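## Task

The rack front holds drive blanks in three rows of four. Press every blank that protrudes fully home until it stops and clicks into place, but do not touch the blank in the bottom row that is the first counting from the right as seen facing the rack; it stays as found. The rack is free-standing: it may tilt only a little at most (more fails the task) and must finish in its original position.

## Robot and tools

Robot: two 6-joint arms, left_arm and right_arm, each with a parallel two-finger gripper and a wrist camera. Their bases sit near (0.004, +0.225, 0) m for left_arm and (-0.001, -0.229, 0) m for right_arm, almost unrotated. A camera stand is fixed behind them.

Frame: the scene frame has its origin on the table surface halfway between the nominal bases, +x pointing out over the table, +y toward left_arm, +z up. Arm names do not match image left/right. Reported end_effector_position (m) and end_effector_quat_wxyz use this frame; the position is the point between the finger pads, about 1 cm short of the fingertips. Fingers extend along the gripper's +z and separate along its y. Reported values can be a few cm off, more when the arm reaches far.

Command rows: every motion argument is built from rows of 14 numbers, each in [-1, 1]: left_arm dx, dy, dz, rx, ry, rz, opening, then right_arm dx, dy, dz, rx, ry, rz, opening. Both arms are always in the row. dx..rz are offsets, not poses: they are measured along scene-frame axes from that arm's Hand target as it was when the action or move began (rotation about the Hand target position). 1.0 equals 0.6 m or 180 degrees; rx, ry, rz form a single rotation vector. Sending the same offset twice moves the arm twice. All zeros for an arm re-requests its current Hand target. Opening is absolute: +1 fully open (0.093 m), -1 closed; a 0 is a real command, so resend the present opening to keep a gripper unchanged.

Tools:
- execute_actions(actions, cameras): actions is a list of actions; each action is up to 15 rows, one per 1/30 s step, and a short action repeats its final row. Each row in an action counts from the action's start pose, not from the row before. cameras lists camera names, ["all"] or []; images come back only when asked or when actions is empty. An empty list also reports the scene number and task.
- move(target, speed, blend, opening_speed, grip_force, blocking, cameras): straight-line paths for both grippers. target is one 14-number row or up to 15 rows; every row is an offset from the same starting Hand targets. speed is m/s, 0.002 to 2.9, default 0.25 (rotation up to twice that in rad/s), one value or one per target. blend in m rounds corners between listed targets; 0 stops at each. opening_speed is per second on the -1..+1 scale, at least 0.2. grip_force is newtons per pad, 10 to 50, per arm or shared; it persists, and low values close slowly. blocking=false returns after about 0.5 s while motion continues. Paths do not avoid obstacles or the other arm; faster moves lag, overshoot and hit harder, and a target placed further beyond a contact pushes harder. Do not route a path near an arm's own base.
- wait(seconds 0 to 10, cameras): lets time pass holding commands.
- stop(cameras): brakes a running move.
- zoom_image(camera, region [x0, y0, x1, y1] pixels, max 504x504): closer look at cam_head_left, cam_head_right, cam_left_wrist or cam_right_wrist from the latest images.
- read_manual(section): URDF licence text only.
- finished_scene(scene): closes the current scene by its number; irreversible.

Cameras: cam_head_left, cam_head_right, cam_high, cam_low, cam_left_wrist, cam_right_wrist, all 896x504. Calibration matrices were given but fixed cameras may have shifted slightly.

Results: each call returns robot state. Hand target is the last commanded pose after clipping; the next offsets start there. The gripper often stops short of it because of friction or weight; send the shortfall as an extra offset and check tilt after each move. Orientation commands are clipped to 40 degrees from the measured orientation per step. grip_measured is the gripper motor on the -1..+1 scale; pads meet near -0.94, roughly +0.0208 per mm of held width. Joint positions end with the finger opening in m. Joint torques include the arm's own weight; the first three wrap at ±28 N m. Joint velocities may read "within noise". A move adds a "move:" line: done, off_target, moving, held or fault, plus limits such as paced or held. Tool commands lists current commands. MOTOR HOT appears at 75 °C; at 90 °C the arm folds and stays idle; at 100 °C it collapses. Long pushing toward unreachable poses or stretched postures heats motors.

Avoid: knocking or dropping anything, items leaving the table, hard impacts, pressing the arms or grippers against each other, loading a wrist camera cable, and any arm fault stop. An arm blocked by contact keeps pushing until its target is commanded back behind the gripper. Here, push blanks gently and steadily so the unanchored rack neither slides nor tips, and keep clear of the blank that must stay out.

Each tool is called after "Call:" in YAML: its name, and indented under it one key for each argument.

## Session

Call:
execute_actions:
  actions: []

Scene clock: 0.00 s.
left_arm: end_effector_position=(+0.3522, +0.2537, +0.1032) grip_measured=+1.000 end_effector_quat_wxyz=(+0.641, -0.078, +0.763, +0.016) | right_arm: end_effector_position=(+0.3595, -0.2388, +0.1027) grip_measured=+1.000 end_effector_quat_wxyz=(+0.628, +0.068, +0.775, -0.018)
Joint positions: left_arm=[0.043 1.535 0.135 1.221 -0.085 -0.092 0.093] | right_arm=[-0.006 1.526 0.197 1.114 0.162 0.095 0.093]
Joint velocities: within noise
Joint torques (N m): no reading
Motor temperatures (°C): left_arm=[28 26 28 25 25 26 28] | right_arm=[29 29 29 29 26 28 25]
Heat: left arm: 28 °C; right arm: 29 °C.
Hand target: left_arm +0.3555, +0.2538, +0.1124; +0.653, -0.078, +0.753, +0.016 | right_arm +0.3627, -0.2387, +0.1115; +0.639, +0.069, +0.766, -0.016
Tool commands: left_gripper/opening=+1.0 right_gripper/opening=+1.0
camera_calibration:
cam_left_wrist: T_world_to_cam=[[0.127435, -0.988778, 0.0779627, 0.197103], [-0.562707, -0.136804, -0.815258, 0.354602], [0.816775, 0.0600226, -0.573826, -0.157295], [0, 0, 0, 1]] pos_world=[0.302893, 0.252844, 0.183466]
cam_right_wrist: T_world_to_cam=[[-0.130466, -0.987961, -0.0831379, -0.1796], [-0.580894, 0.144125, -0.801118, 0.365352], [0.803456, -0.0562244, -0.592704, -0.154519], [0, 0, 0, 1]] pos_world=[0.312949, -0.238782, 0.186174]

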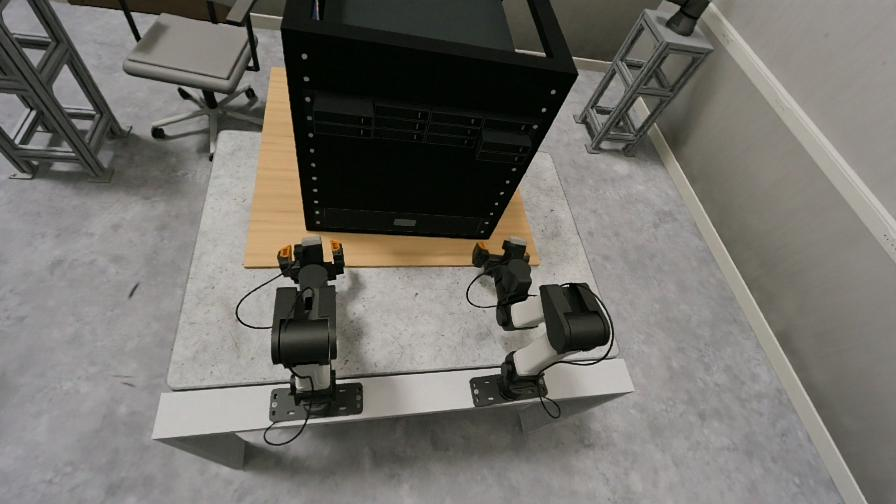

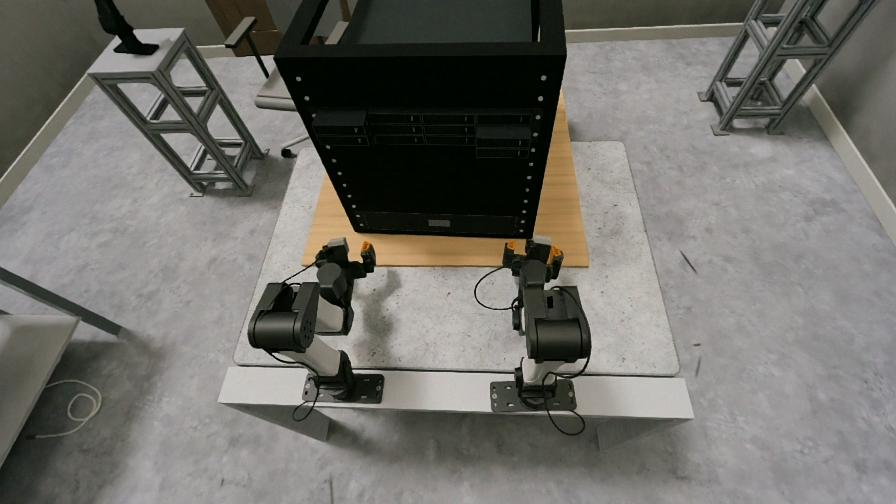

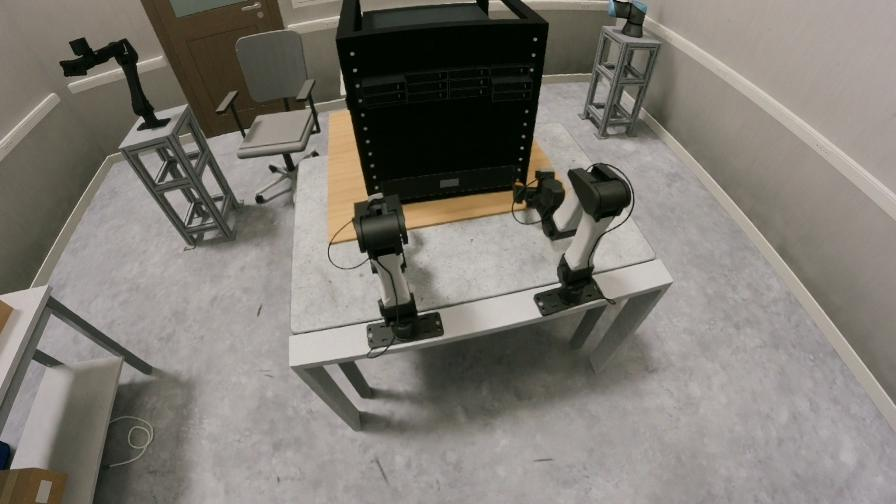

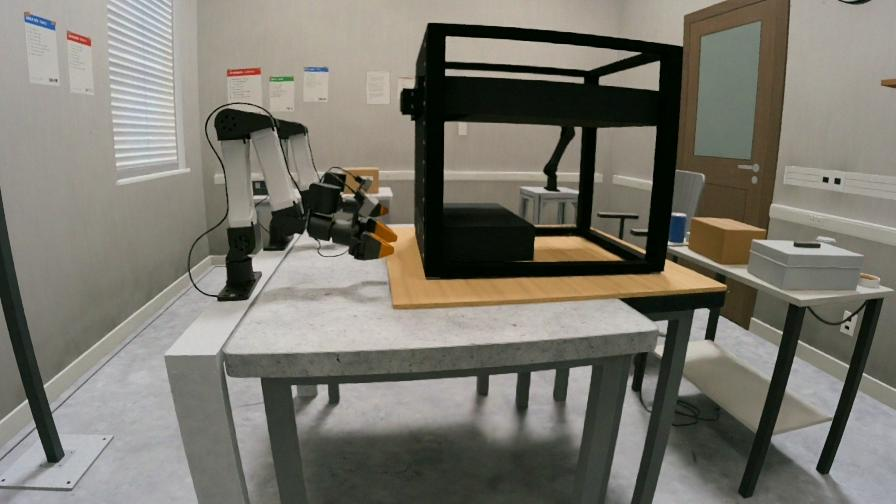

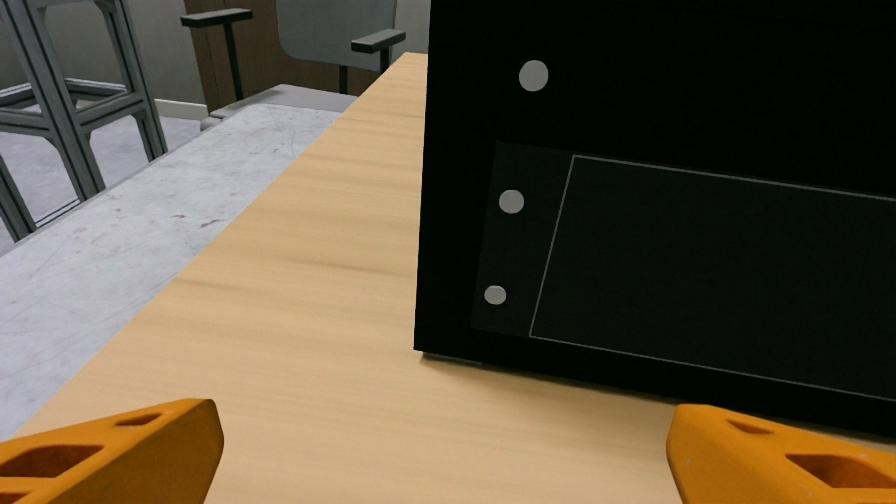

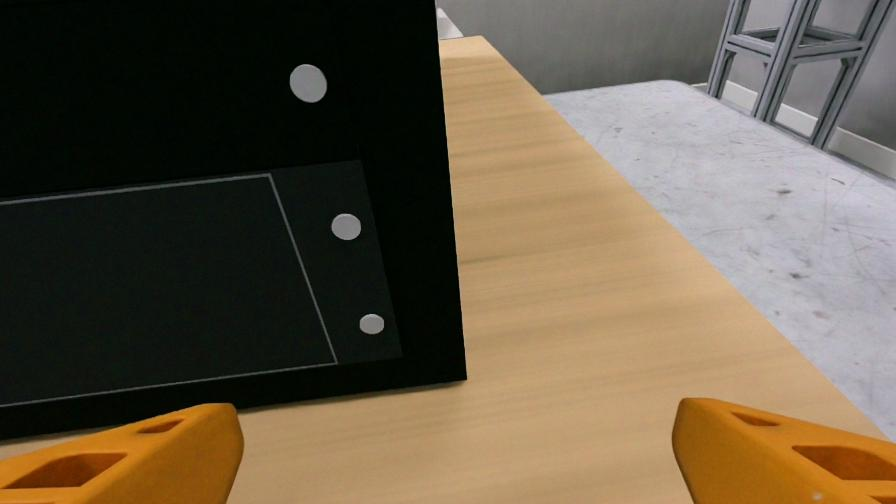

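Call:
zoom_image:
  camera: "cam_head_left"
  region: [290, 70, 570, 180]

Call:
zoom_image:
  camera: "cam_head_right"
  region: [290, 80, 570, 180]

Call:
zoom_image:
  camera: "cam_high"
  region: [340, 50, 560, 120]

Call:
zoom_image:
  camera: "cam_low"
  region: [380, 50, 480, 150]

Scaled by 1.800.

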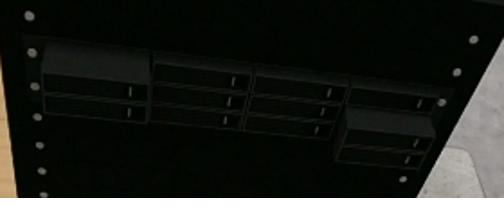

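Scaled by 1.800.

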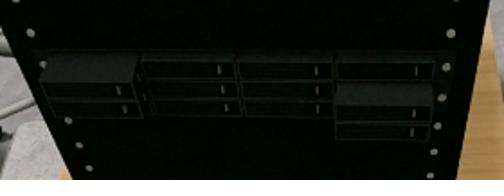

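Scaled by 2.291.

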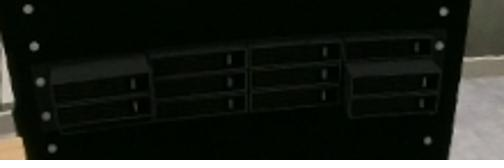

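Scaled by 5.040.

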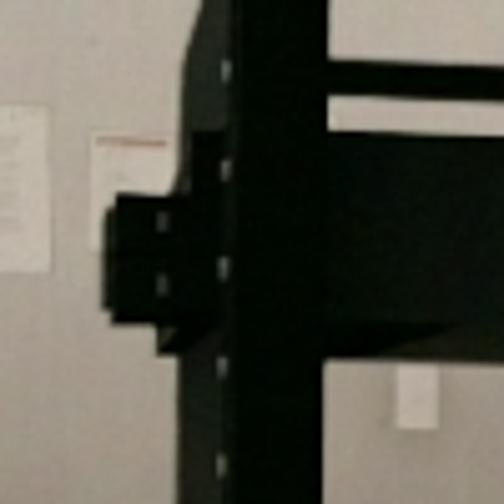

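Call:
move:
  target:
    - [-0.25,0,0.05,0,0,0,-1,-0.25,0,0.05,0,0,0,-1]
    - [-0.25,-0.03,0.563,0,-0.06,0,-1,-0.25,0.03,0.563,0,-0.06,0,-1]
  blend: [0.03, 0]
  cameras: ["cam_left_wrist","cam_right_wrist","cam_high","cam_head_left","cam_low"]

Scene clock: 42.97 s.
left_arm: end_effector_position=(+0.2071, +0.2354, +0.4416) grip_measured=-0.981 end_effector_quat_wxyz=(+0.717, -0.077, +0.693, +0.008) | right_arm: end_effector_position=(+0.2141, -0.2201, +0.4406) grip_measured=-0.981 end_effector_quat_wxyz=(+0.705, +0.067, +0.706, -0.012)
Joint positions: left_arm=[-0.277 0.538 1.127 -0.559 -0.402 -0.087 0] | right_arm=[0.475 0.607 1.151 -0.552 0.642 0.083 0]
Joint torques (N m): left_arm=[-0.8 3.22 8.46 1.76 -0.1 0] | right_arm=[0.43 2.71 7.41 1.79 0.06 -0.08]
Motor temperatures (°C): left_arm=[28 28 32 34 25 26 28] | right_arm=[29 31 32 38 26 28 25]
Heat: left arm: 34 °C; right arm: 38 °C.
Hand target: left_arm +0.2056, +0.2359, +0.4501; +0.721, -0.079, +0.688, +0.008 | right_arm +0.2126, -0.2206, +0.4494; +0.709, +0.070, +0.702, -0.010
Off the commanded pose: left_arm 0.009 m, 1 deg | right_arm 0.009 m, 1 deg.
move: done
camera_calibration:
cam_left_wrist: T_world_to_cam=[[0.10628, -0.989419, 0.0987642, 0.166454], [-0.38434, -0.132484, -0.913636, 0.551789], [0.917054, 0.0591425, -0.394354, 0.0566661], [0, 0, 0, 1]] pos_world=[0.142418, 0.234445, 0.510041]
cam_right_wrist: T_world_to_cam=[[-0.108839, -0.988671, -0.10336, -0.147794], [-0.404734, 0.139043, -0.903802, 0.555371], [0.907934, -0.056535, -0.415282, 0.0629972], [0, 0, 0, 1]] pos_world=[0.151495, -0.219779, 0.512831]
Images, in order (width x height): cam_head_left 896x504, cam_high 896x504, cam_low 896x504, cam_left_wrist 896x504, cam_right_wrist 896x504.

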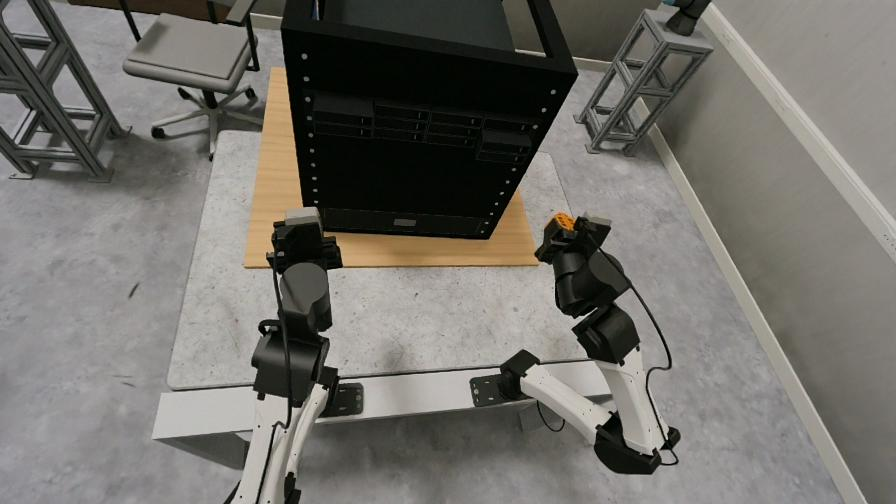

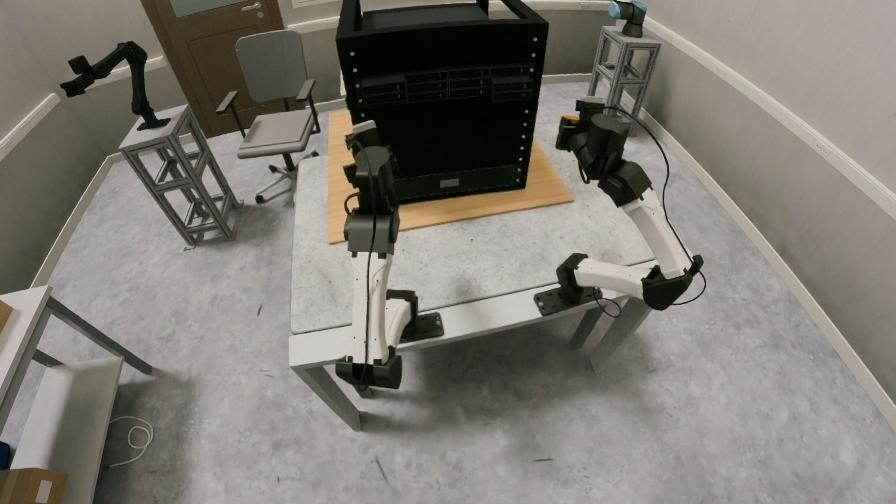

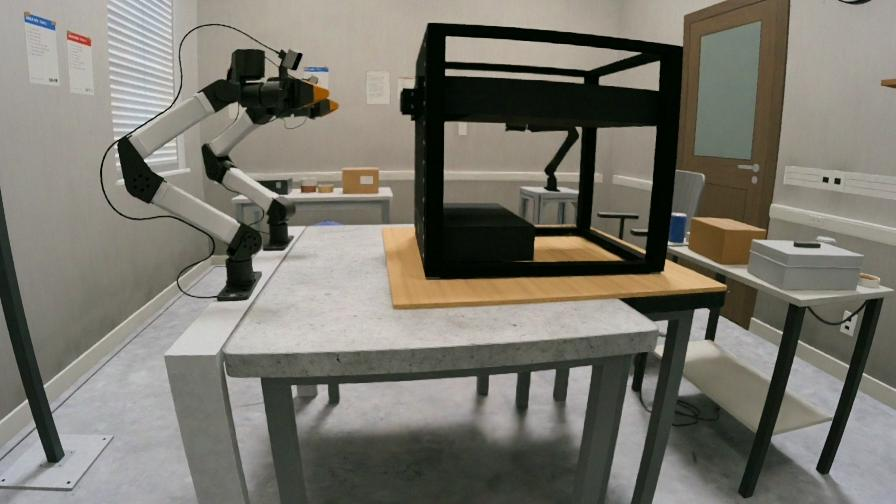

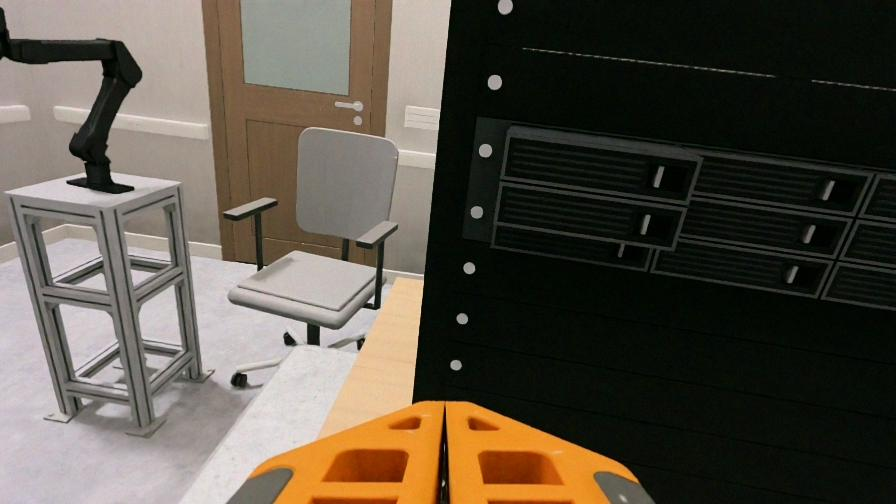

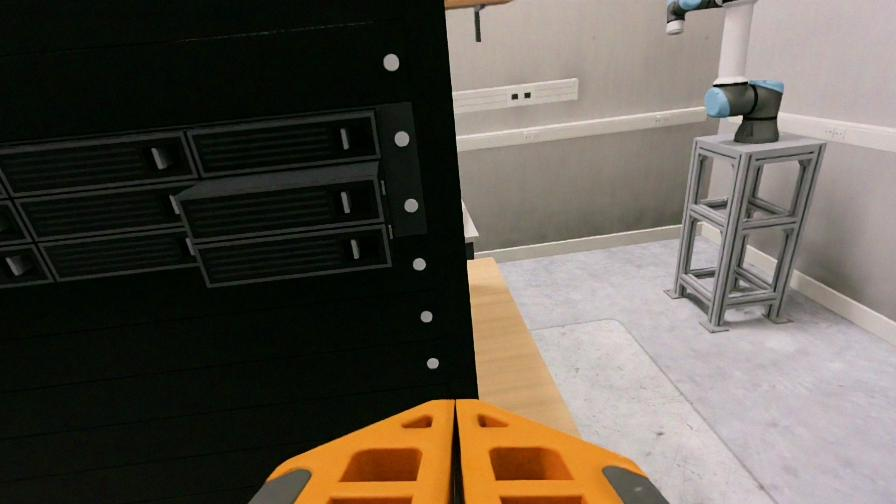

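Call:
zoom_image:
  camera: "cam_left_wrist"
  region: [450, 100, 896, 350]

Call:
zoom_image:
  camera: "cam_right_wrist"
  region: [0, 80, 450, 330]

Scaled by 1.130.

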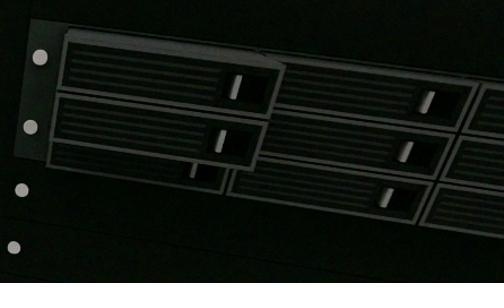

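Scaled by 1.120.

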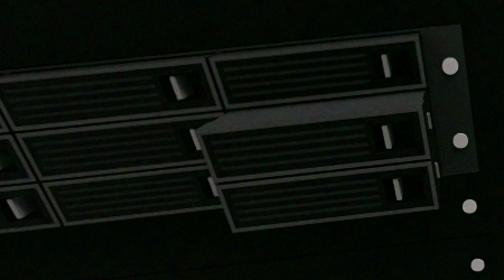

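Call:
move:
  target: [0.19,-0.11,0.033,0,0.175,-0.038,-1,0.13,0.117,0.023,0,0.175,0.036,-1]
  cameras: ["all"]

Scene clock: 105.83 s.
left_arm: end_effector_position=(+0.3206, +0.1695, +0.4616) grip_measured=-0.981 end_effector_quat_wxyz=(+0.498, -0.025, +0.867, -0.003) | right_arm: end_effector_position=(+0.2911, -0.1490, +0.4571) grip_measured=-0.981 end_effector_quat_wxyz=(+0.486, +0.019, +0.874, +0.004)
Joint positions: left_arm=[-0.329 1.42 2.172 -1.308 -0.304 -0.219 0] | right_arm=[0.448 1.411 2.189 -1.398 0.434 0.321 0]
Joint torques (N m): left_arm=[0.31 -2.43 7.84 1.74 -0.01 -0.14] | right_arm=[-1.05 -2.29 6.3 1.67 0.04 0.01]
Motor temperatures (°C): left_arm=[28 28 38 35 25 26 28] | right_arm=[29 30 37 42 26 28 25]
Heat: left arm: 38 °C; right arm: 42 °C.
Hand target: left_arm +0.3195, +0.1699, +0.4701; +0.507, -0.033, +0.861, -0.013 | right_arm +0.2907, -0.1505, +0.4630; +0.491, +0.026, +0.871, +0.011
Off the commanded pose: left_arm 0.008 m, 2 deg | right_arm 0.006 m, 1 deg.
move: done
camera_calibration:
cam_left_wrist: T_world_to_cam=[[0.0295411, -0.998862, 0.037437, 0.141764], [-0.820753, -0.0456167, -0.56946, 0.571356], [0.570519, -0.013904, -0.821166, 0.28489], [0, 0, 0, 1]] pos_world=[0.302219, 0.171627, 0.553999]
cam_right_wrist: T_world_to_cam=[[-0.0397927, -0.998054, -0.0480151, -0.114328], [-0.828945, 0.0598047, -0.556124, 0.544325], [0.557913, 0.0176722, -0.829711, 0.306428], [0, 0, 0, 1]] pos_world=[0.275706, -0.152074, 0.551469]

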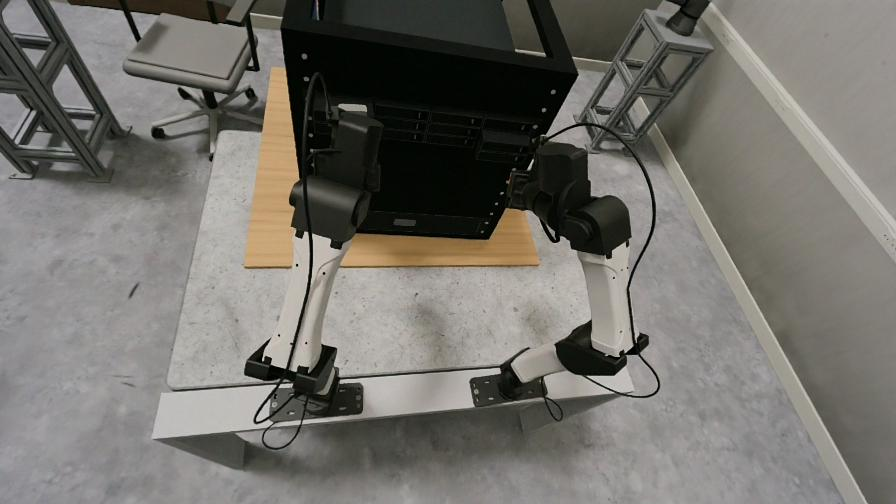

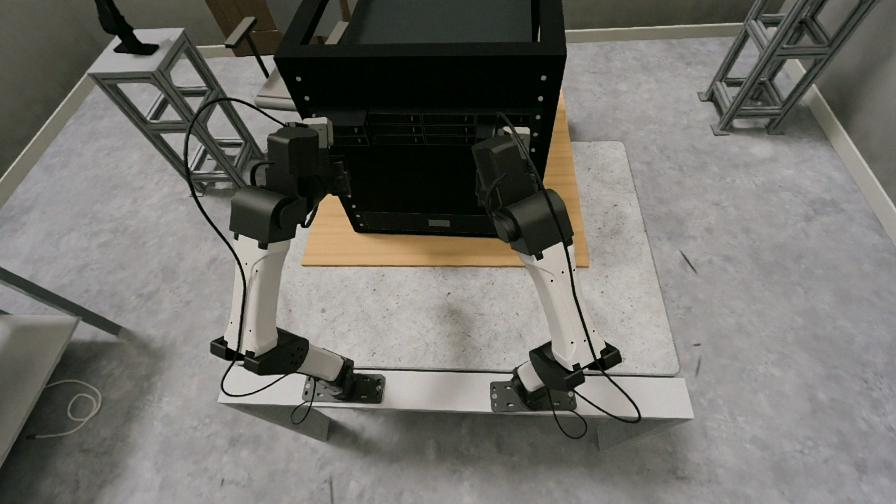

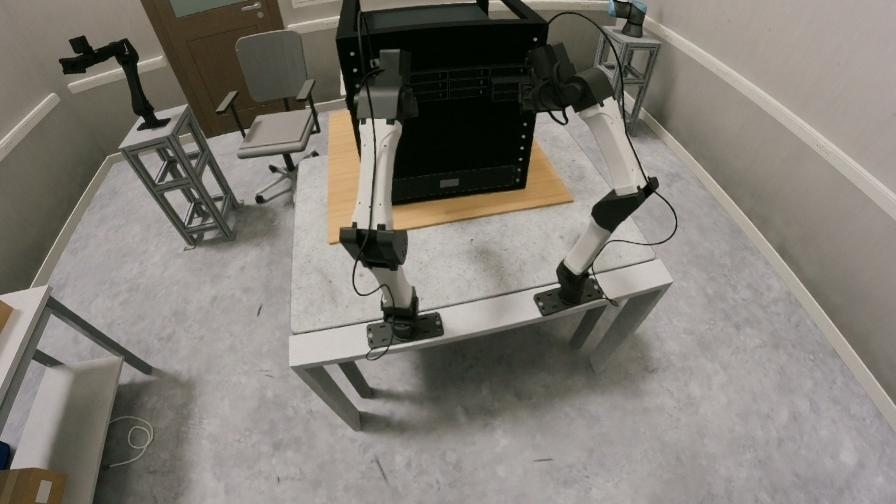

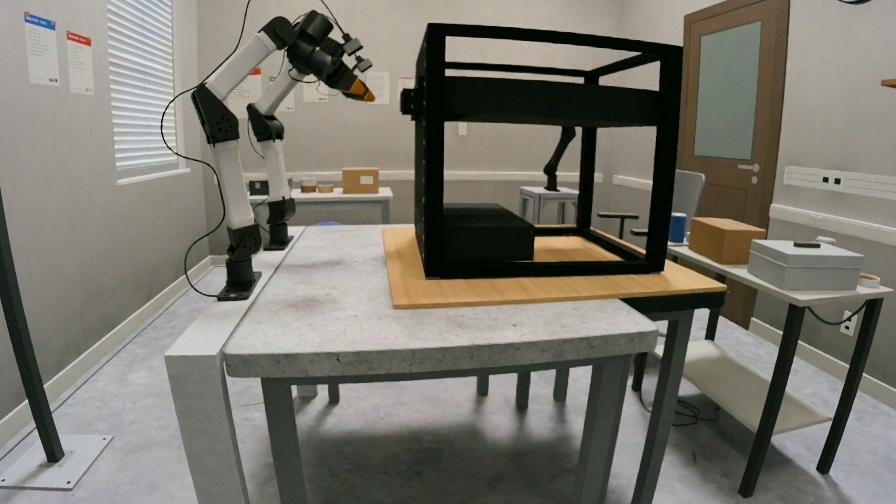

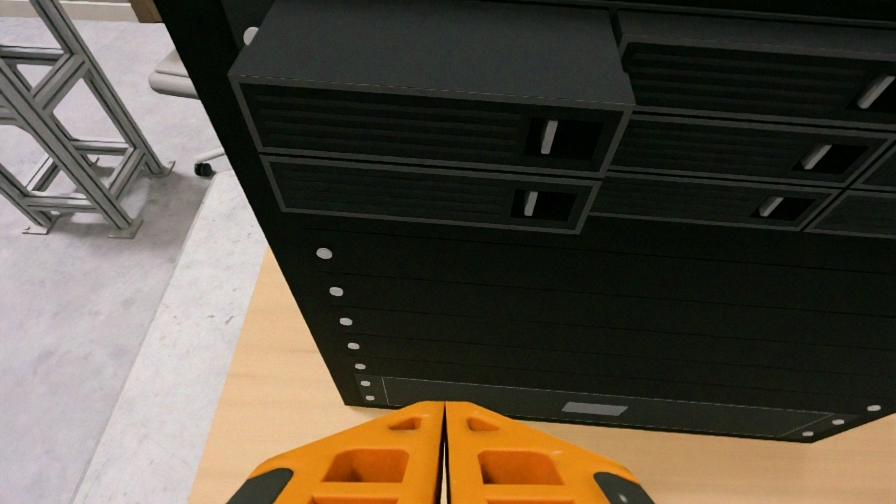

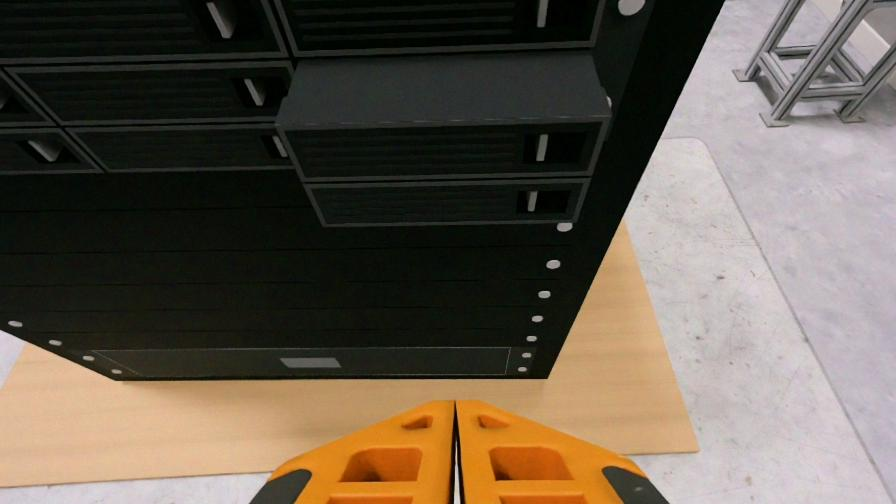

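Call:
move:
  target: [0.107,0.01,0.005,0,0,0,-1,0.118,-0.003,-0.013,0,0,0,-1]
  speed: 0.15
  cameras: ["cam_low","cam_left_wrist","cam_right_wrist","cam_head_right","cam_head_left"]

Call:
zoom_image:
  camera: "cam_low"
  region: [350, 50, 480, 180]

Scene clock: 124.70 s.
left_arm: end_effector_position=(+0.3839, +0.1744, +0.4625) grip_measured=-0.981 end_effector_quat_wxyz=(+0.493, -0.036, +0.869, -0.011) | right_arm: end_effector_position=(+0.3586, -0.1522, +0.4400) grip_measured=-0.981 end_effector_quat_wxyz=(+0.469, +0.023, +0.883, +0.001)
Joint positions: left_arm=[-0.222 1.648 2.399 -1.303 -0.21 -0.191 0] | right_arm=[0.295 1.578 2.256 -1.307 0.308 0.246 0]
Joint torques (N m): left_arm=[0.59 -4.42 7.87 1.8 0.01 0.14] | right_arm=[-0.99 -4.53 6.89 2.04 -0.01 -0.13]
Heat: left arm: 39 °C; right arm: 41 °C.
Hand target: left_arm +0.3837, +0.1760, +0.4730; +0.507, -0.033, +0.861, -0.013 | right_arm +0.3615, -0.1523, +0.4552; +0.491, +0.026, +0.871, +0.011
Off the commanded pose: left_arm 0.011 m, 2 deg | right_arm 0.015 m, 3 deg.
move: off_target (left_arm, right_arm)
camera_calibration:
cam_left_wrist: T_world_to_cam=[[0.042369, -0.997227, 0.0611793, 0.128543], [-0.825518, -0.0694347, -0.560089, 0.625628], [0.562783, -0.0267742, -0.826171, 0.257142], [0, 0, 0, 1]] pos_world=[0.366305, 0.178512, 0.554985]
cam_right_wrist: T_world_to_cam=[[-0.0517244, -0.997606, -0.0458967, -0.112212], [-0.849909, 0.0681055, -0.52251, 0.58489], [0.524385, 0.0119815, -0.851397, 0.275312], [0, 0, 0, 1]] pos_world=[0.346929, -0.155076, 0.534861]
Images, in order (width x height): cam_head_left 896x504, cam_head_right 896x504, cam_low 896x504, cam_left_wrist 896x504, cam_right_wrist 896x504.

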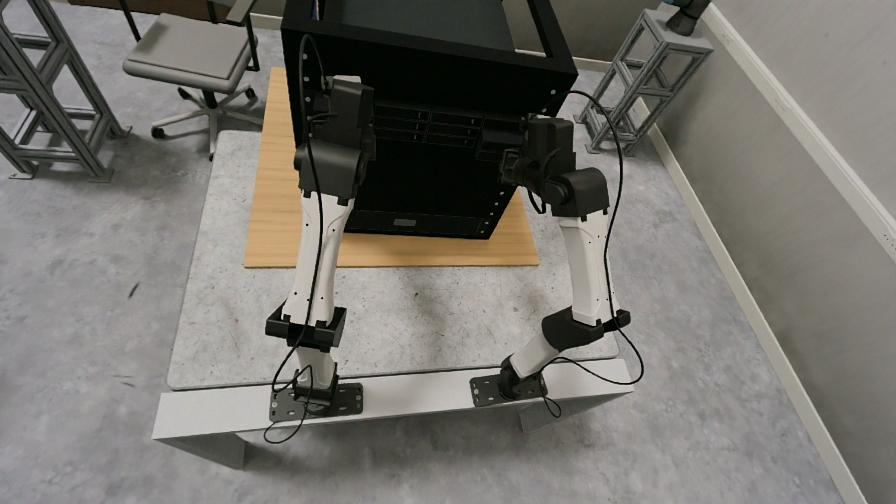

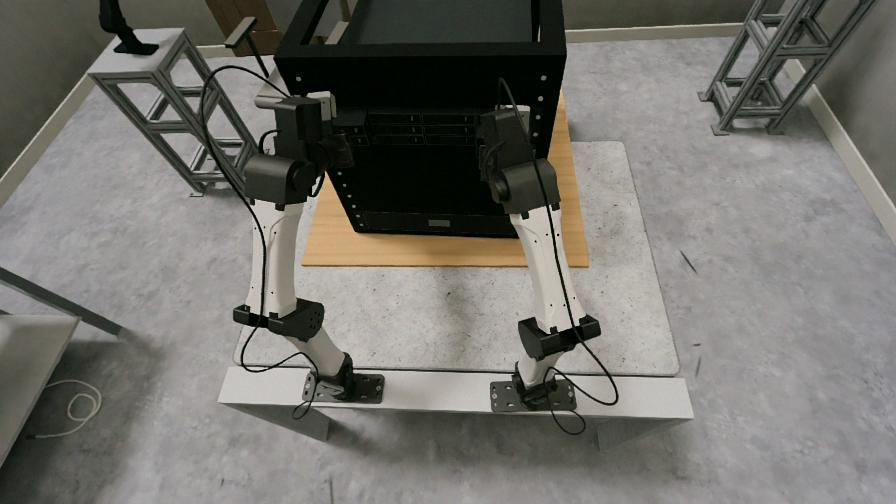

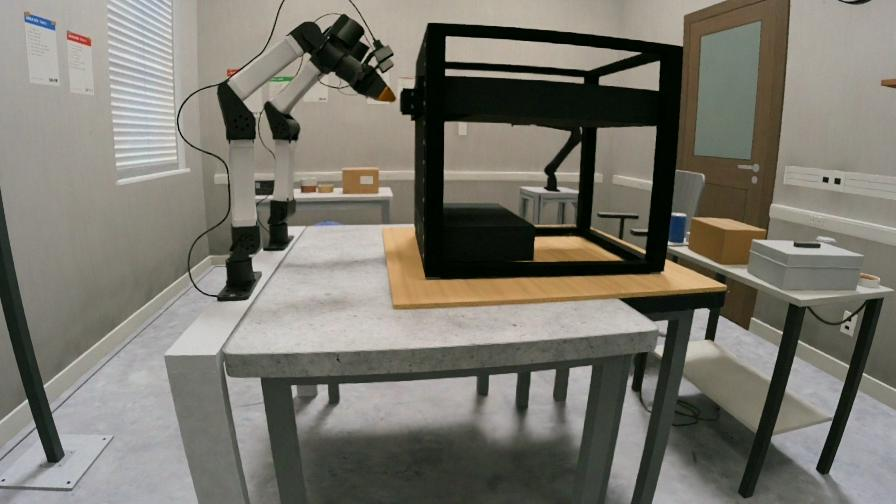

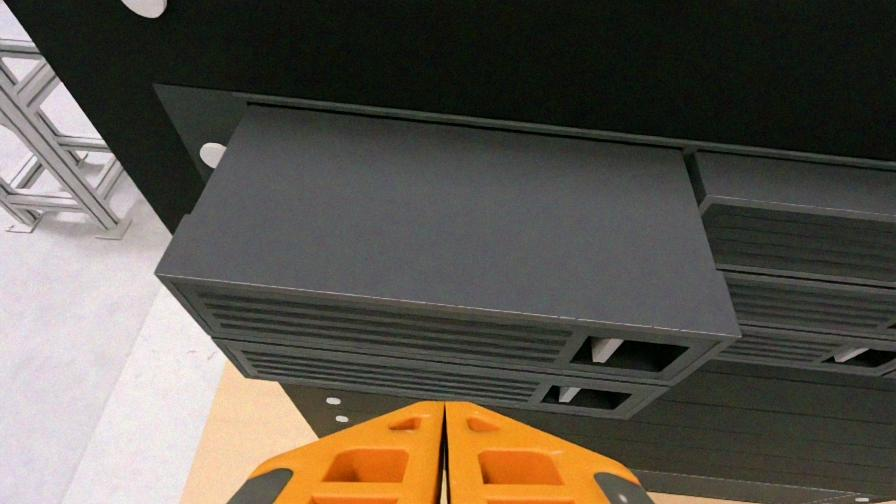

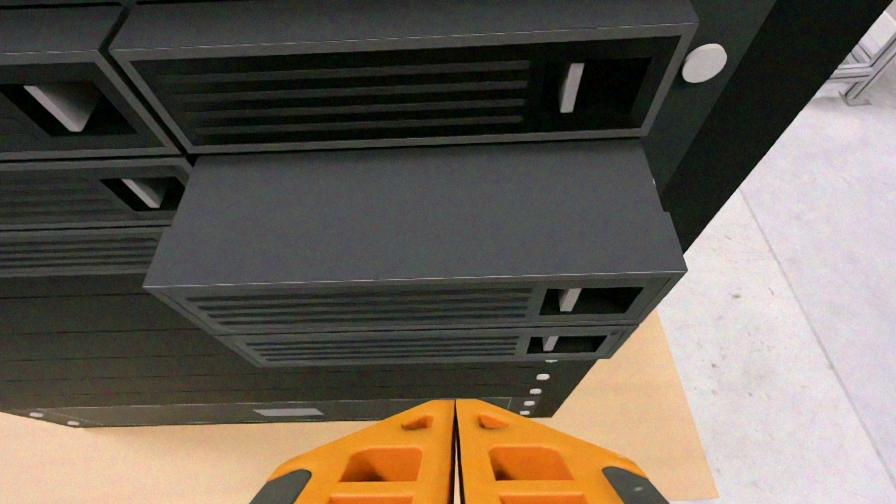

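Scaled by 3.877.

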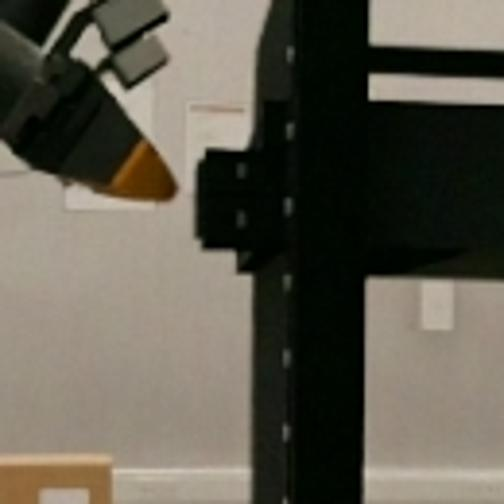

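Call:
move:
  target:
    - [0.005,0.0,0.007,0,0,0,-1,0.005,0,0.012,0,-0.012,0,-1]
  speed: 0.1
  cameras: ["cam_low","cam_left_wrist","cam_right_wrist"]

Call:
zoom_image:
  camera: "cam_low"
  region: [370, 70, 450, 150]

Scene clock: 149.63 s.
left_arm: end_effector_position=(+0.3876, +0.1730, +0.4694) grip_measured=-0.981 end_effector_quat_wxyz=(+0.498, -0.036, +0.866, -0.013) | right_arm: end_effector_position=(+0.3637, -0.1502, +0.4479) grip_measured=-0.981 end_effector_quat_wxyz=(+0.486, +0.022, +0.874, +0.005)
Joint positions: left_arm=[-0.222 1.693 2.488 -1.336 -0.207 -0.19 0] | right_arm=[0.295 1.578 2.256 -1.266 0.308 0.235 0]
Joint torques (N m): left_arm=[0.83 -4.46 7.58 1.72 0.01 0.13] | right_arm=[-0.94 -5.38 5.82 2.08 0.06 -0.13]
Heat: left arm: 37 °C; right arm: 42 °C.
Hand target: left_arm +0.3867, +0.1759, +0.4773; +0.507, -0.033, +0.861, -0.013 | right_arm +0.3645, -0.1523, +0.4624; +0.507, +0.026, +0.861, +0.012
Off the commanded pose: left_arm 0.008 m, 1 deg | right_arm 0.015 m, 3 deg.
move: off_target (right_arm)
camera_calibration:
cam_left_wrist: T_world_to_cam=[[0.0385269, -0.997167, 0.0646051, 0.126502], [-0.81986, -0.0685056, -0.568452, 0.633991], [0.571267, -0.0310665, -0.820176, 0.255389], [0, 0, 0, 1]] pos_world=[0.369015, 0.177509, 0.561685]
cam_right_wrist: T_world_to_cam=[[-0.043711, -0.997628, -0.0531733, -0.109247], [-0.82962, 0.0659005, -0.554425, 0.599899], [0.556614, 0.0198792, -0.830533, 0.259441], [0, 0, 0, 1]] pos_world=[0.348505, -0.153679, 0.542265]
Images, in order (width x height): cam_low 896x504, cam_left_wrist 896x504, cam_right_wrist 896x504.

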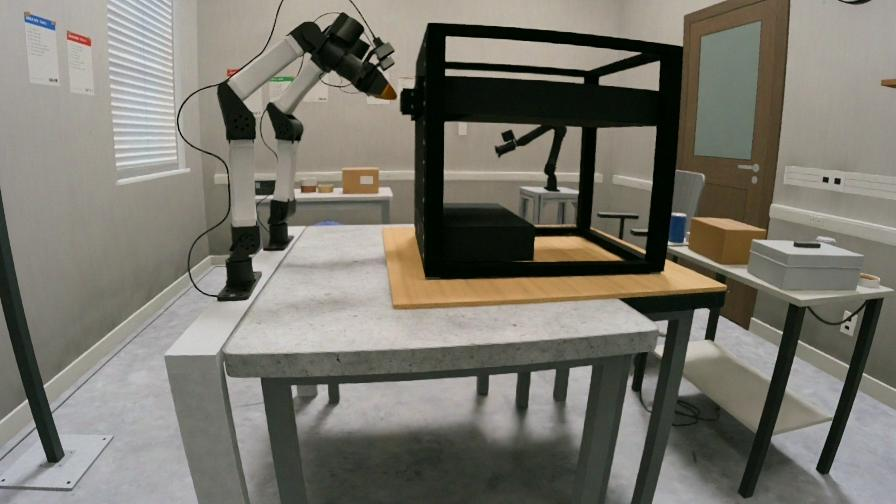

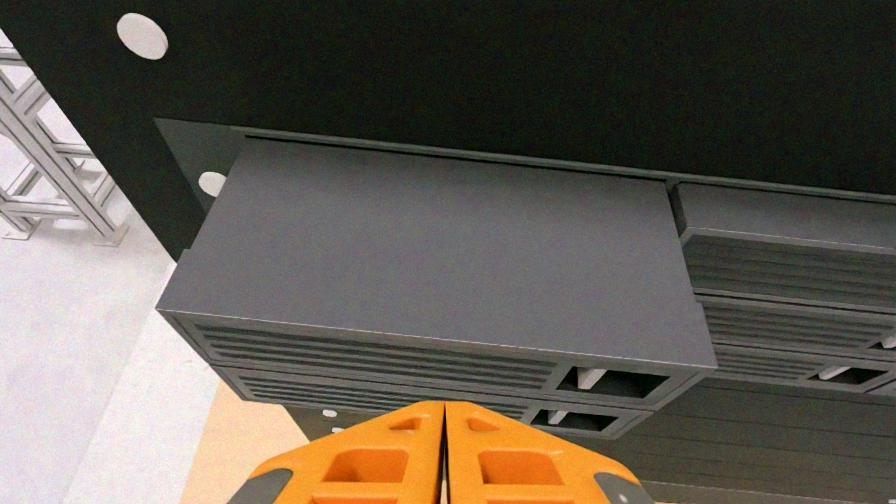

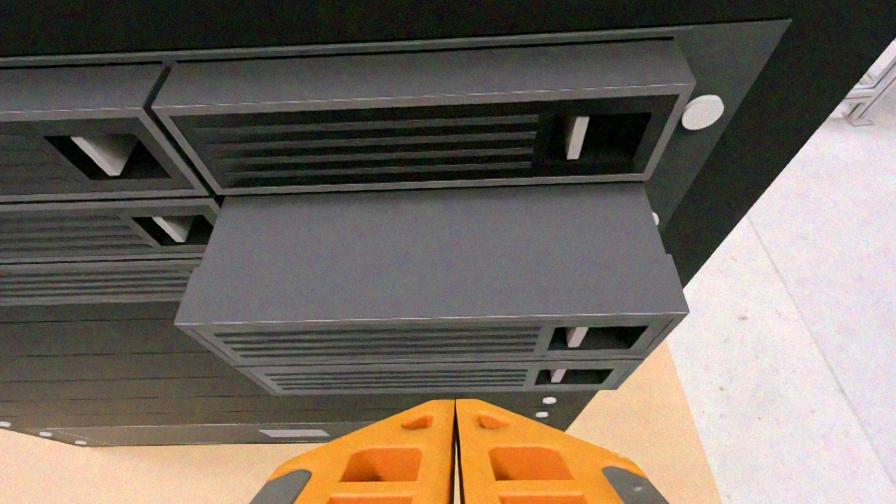

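Scaled by 6.300.

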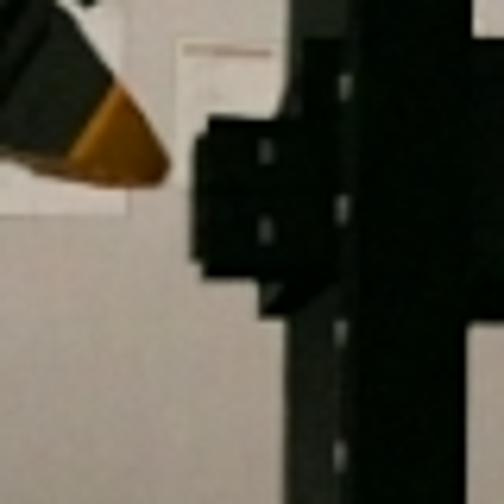

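Call:
move:
  target:
    - [0.05,0.005,-0.002,0,0,0,-1,0.055,0,0,0,0,0,-1]
  speed: 0.05
  cameras: ["cam_low","cam_left_wrist","cam_right_wrist"]

Call:
zoom_image:
  camera: "cam_low"
  region: [370, 70, 450, 150]

Scene clock: 166.23 s.
left_arm: end_effector_position=(+0.4178, +0.1766, +0.4690) grip_measured=-0.981 end_effector_quat_wxyz=(+0.499, -0.037, +0.866, -0.013) | right_arm: end_effector_position=(+0.3949, -0.1514, +0.4502) grip_measured=-0.981 end_effector_quat_wxyz=(+0.490, +0.024, +0.871, +0.005)
Joint positions: left_arm=[-0.185 1.856 2.712 -1.391 -0.177 -0.172 0] | right_arm=[0.254 1.69 2.378 -1.258 0.278 0.212 0]
Joint torques (N m): left_arm=[0.68 -5.5 7.08 1.69 0.05 0.12] | right_arm=[-0.99 -5.12 6.97 2.01 -0.04 -0.13]
Heat: left arm: 37 °C; right arm: 44 °C.
Hand target: left_arm +0.4167, +0.1788, +0.4760; +0.507, -0.033, +0.861, -0.013 | right_arm +0.3975, -0.1522, +0.4625; +0.507, +0.026, +0.861, +0.012
Off the commanded pose: left_arm 0.008 m, 1 deg | right_arm 0.013 m, 2 deg.
move: off_target (right_arm)
camera_calibration:
cam_left_wrist: T_world_to_cam=[[0.0402926, -0.997009, 0.0659529, 0.127482], [-0.818276, -0.070805, -0.570449, 0.659373], [0.573412, -0.0309828, -0.818681, 0.2363], [0, 0, 0, 1]] pos_world=[0.398915, 0.181109, 0.561185]
cam_right_wrist: T_world_to_cam=[[-0.0478043, -0.997325, -0.0553028, -0.106363], [-0.823122, 0.0706981, -0.563447, 0.629306], [0.565849, 0.0185857, -0.824299, 0.237374], [0, 0, 0, 1]] pos_world=[0.378592, -0.154981, 0.544366]
Images, in order (width x height): cam_low 896x504, cam_left_wrist 896x504, cam_right_wrist 896x504.

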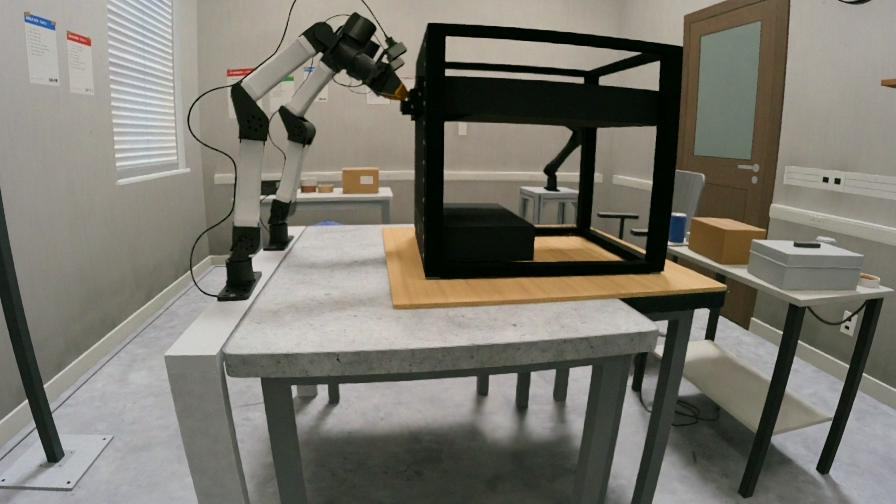

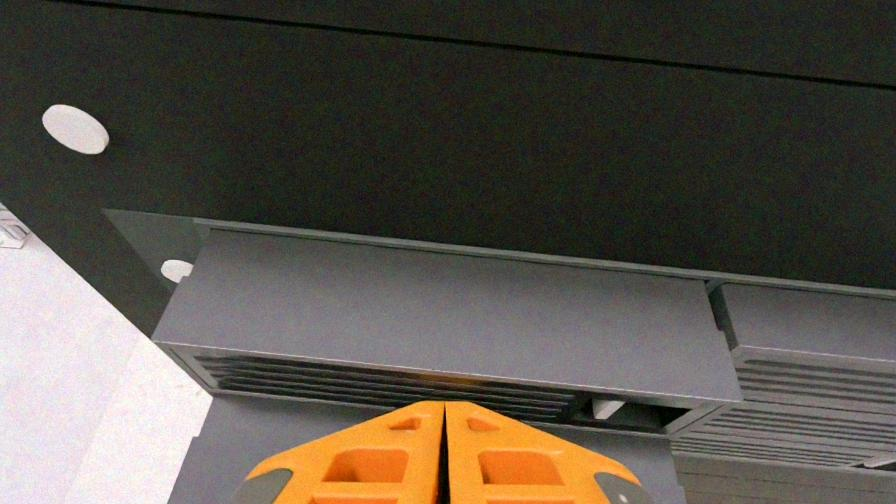

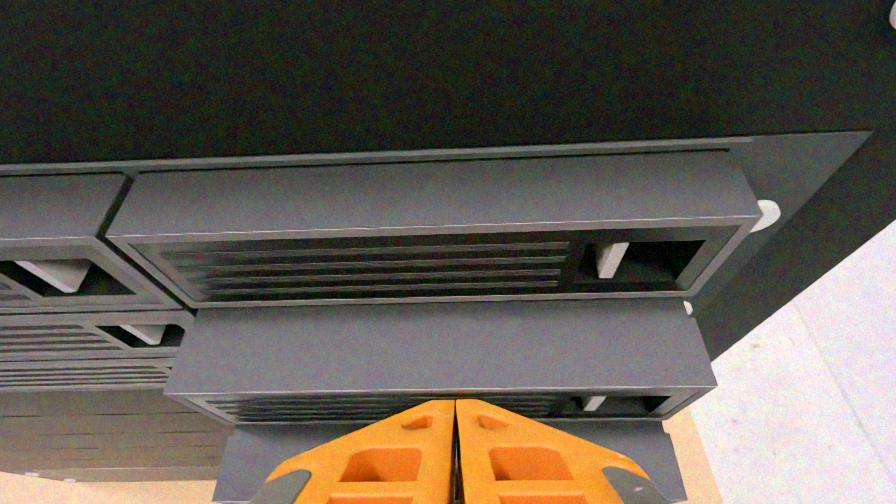

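Scaled by 6.300.

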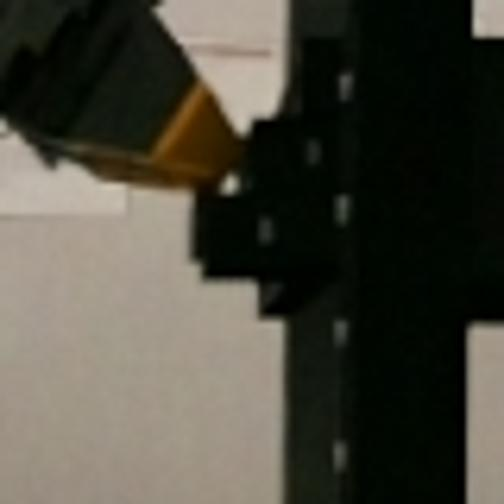

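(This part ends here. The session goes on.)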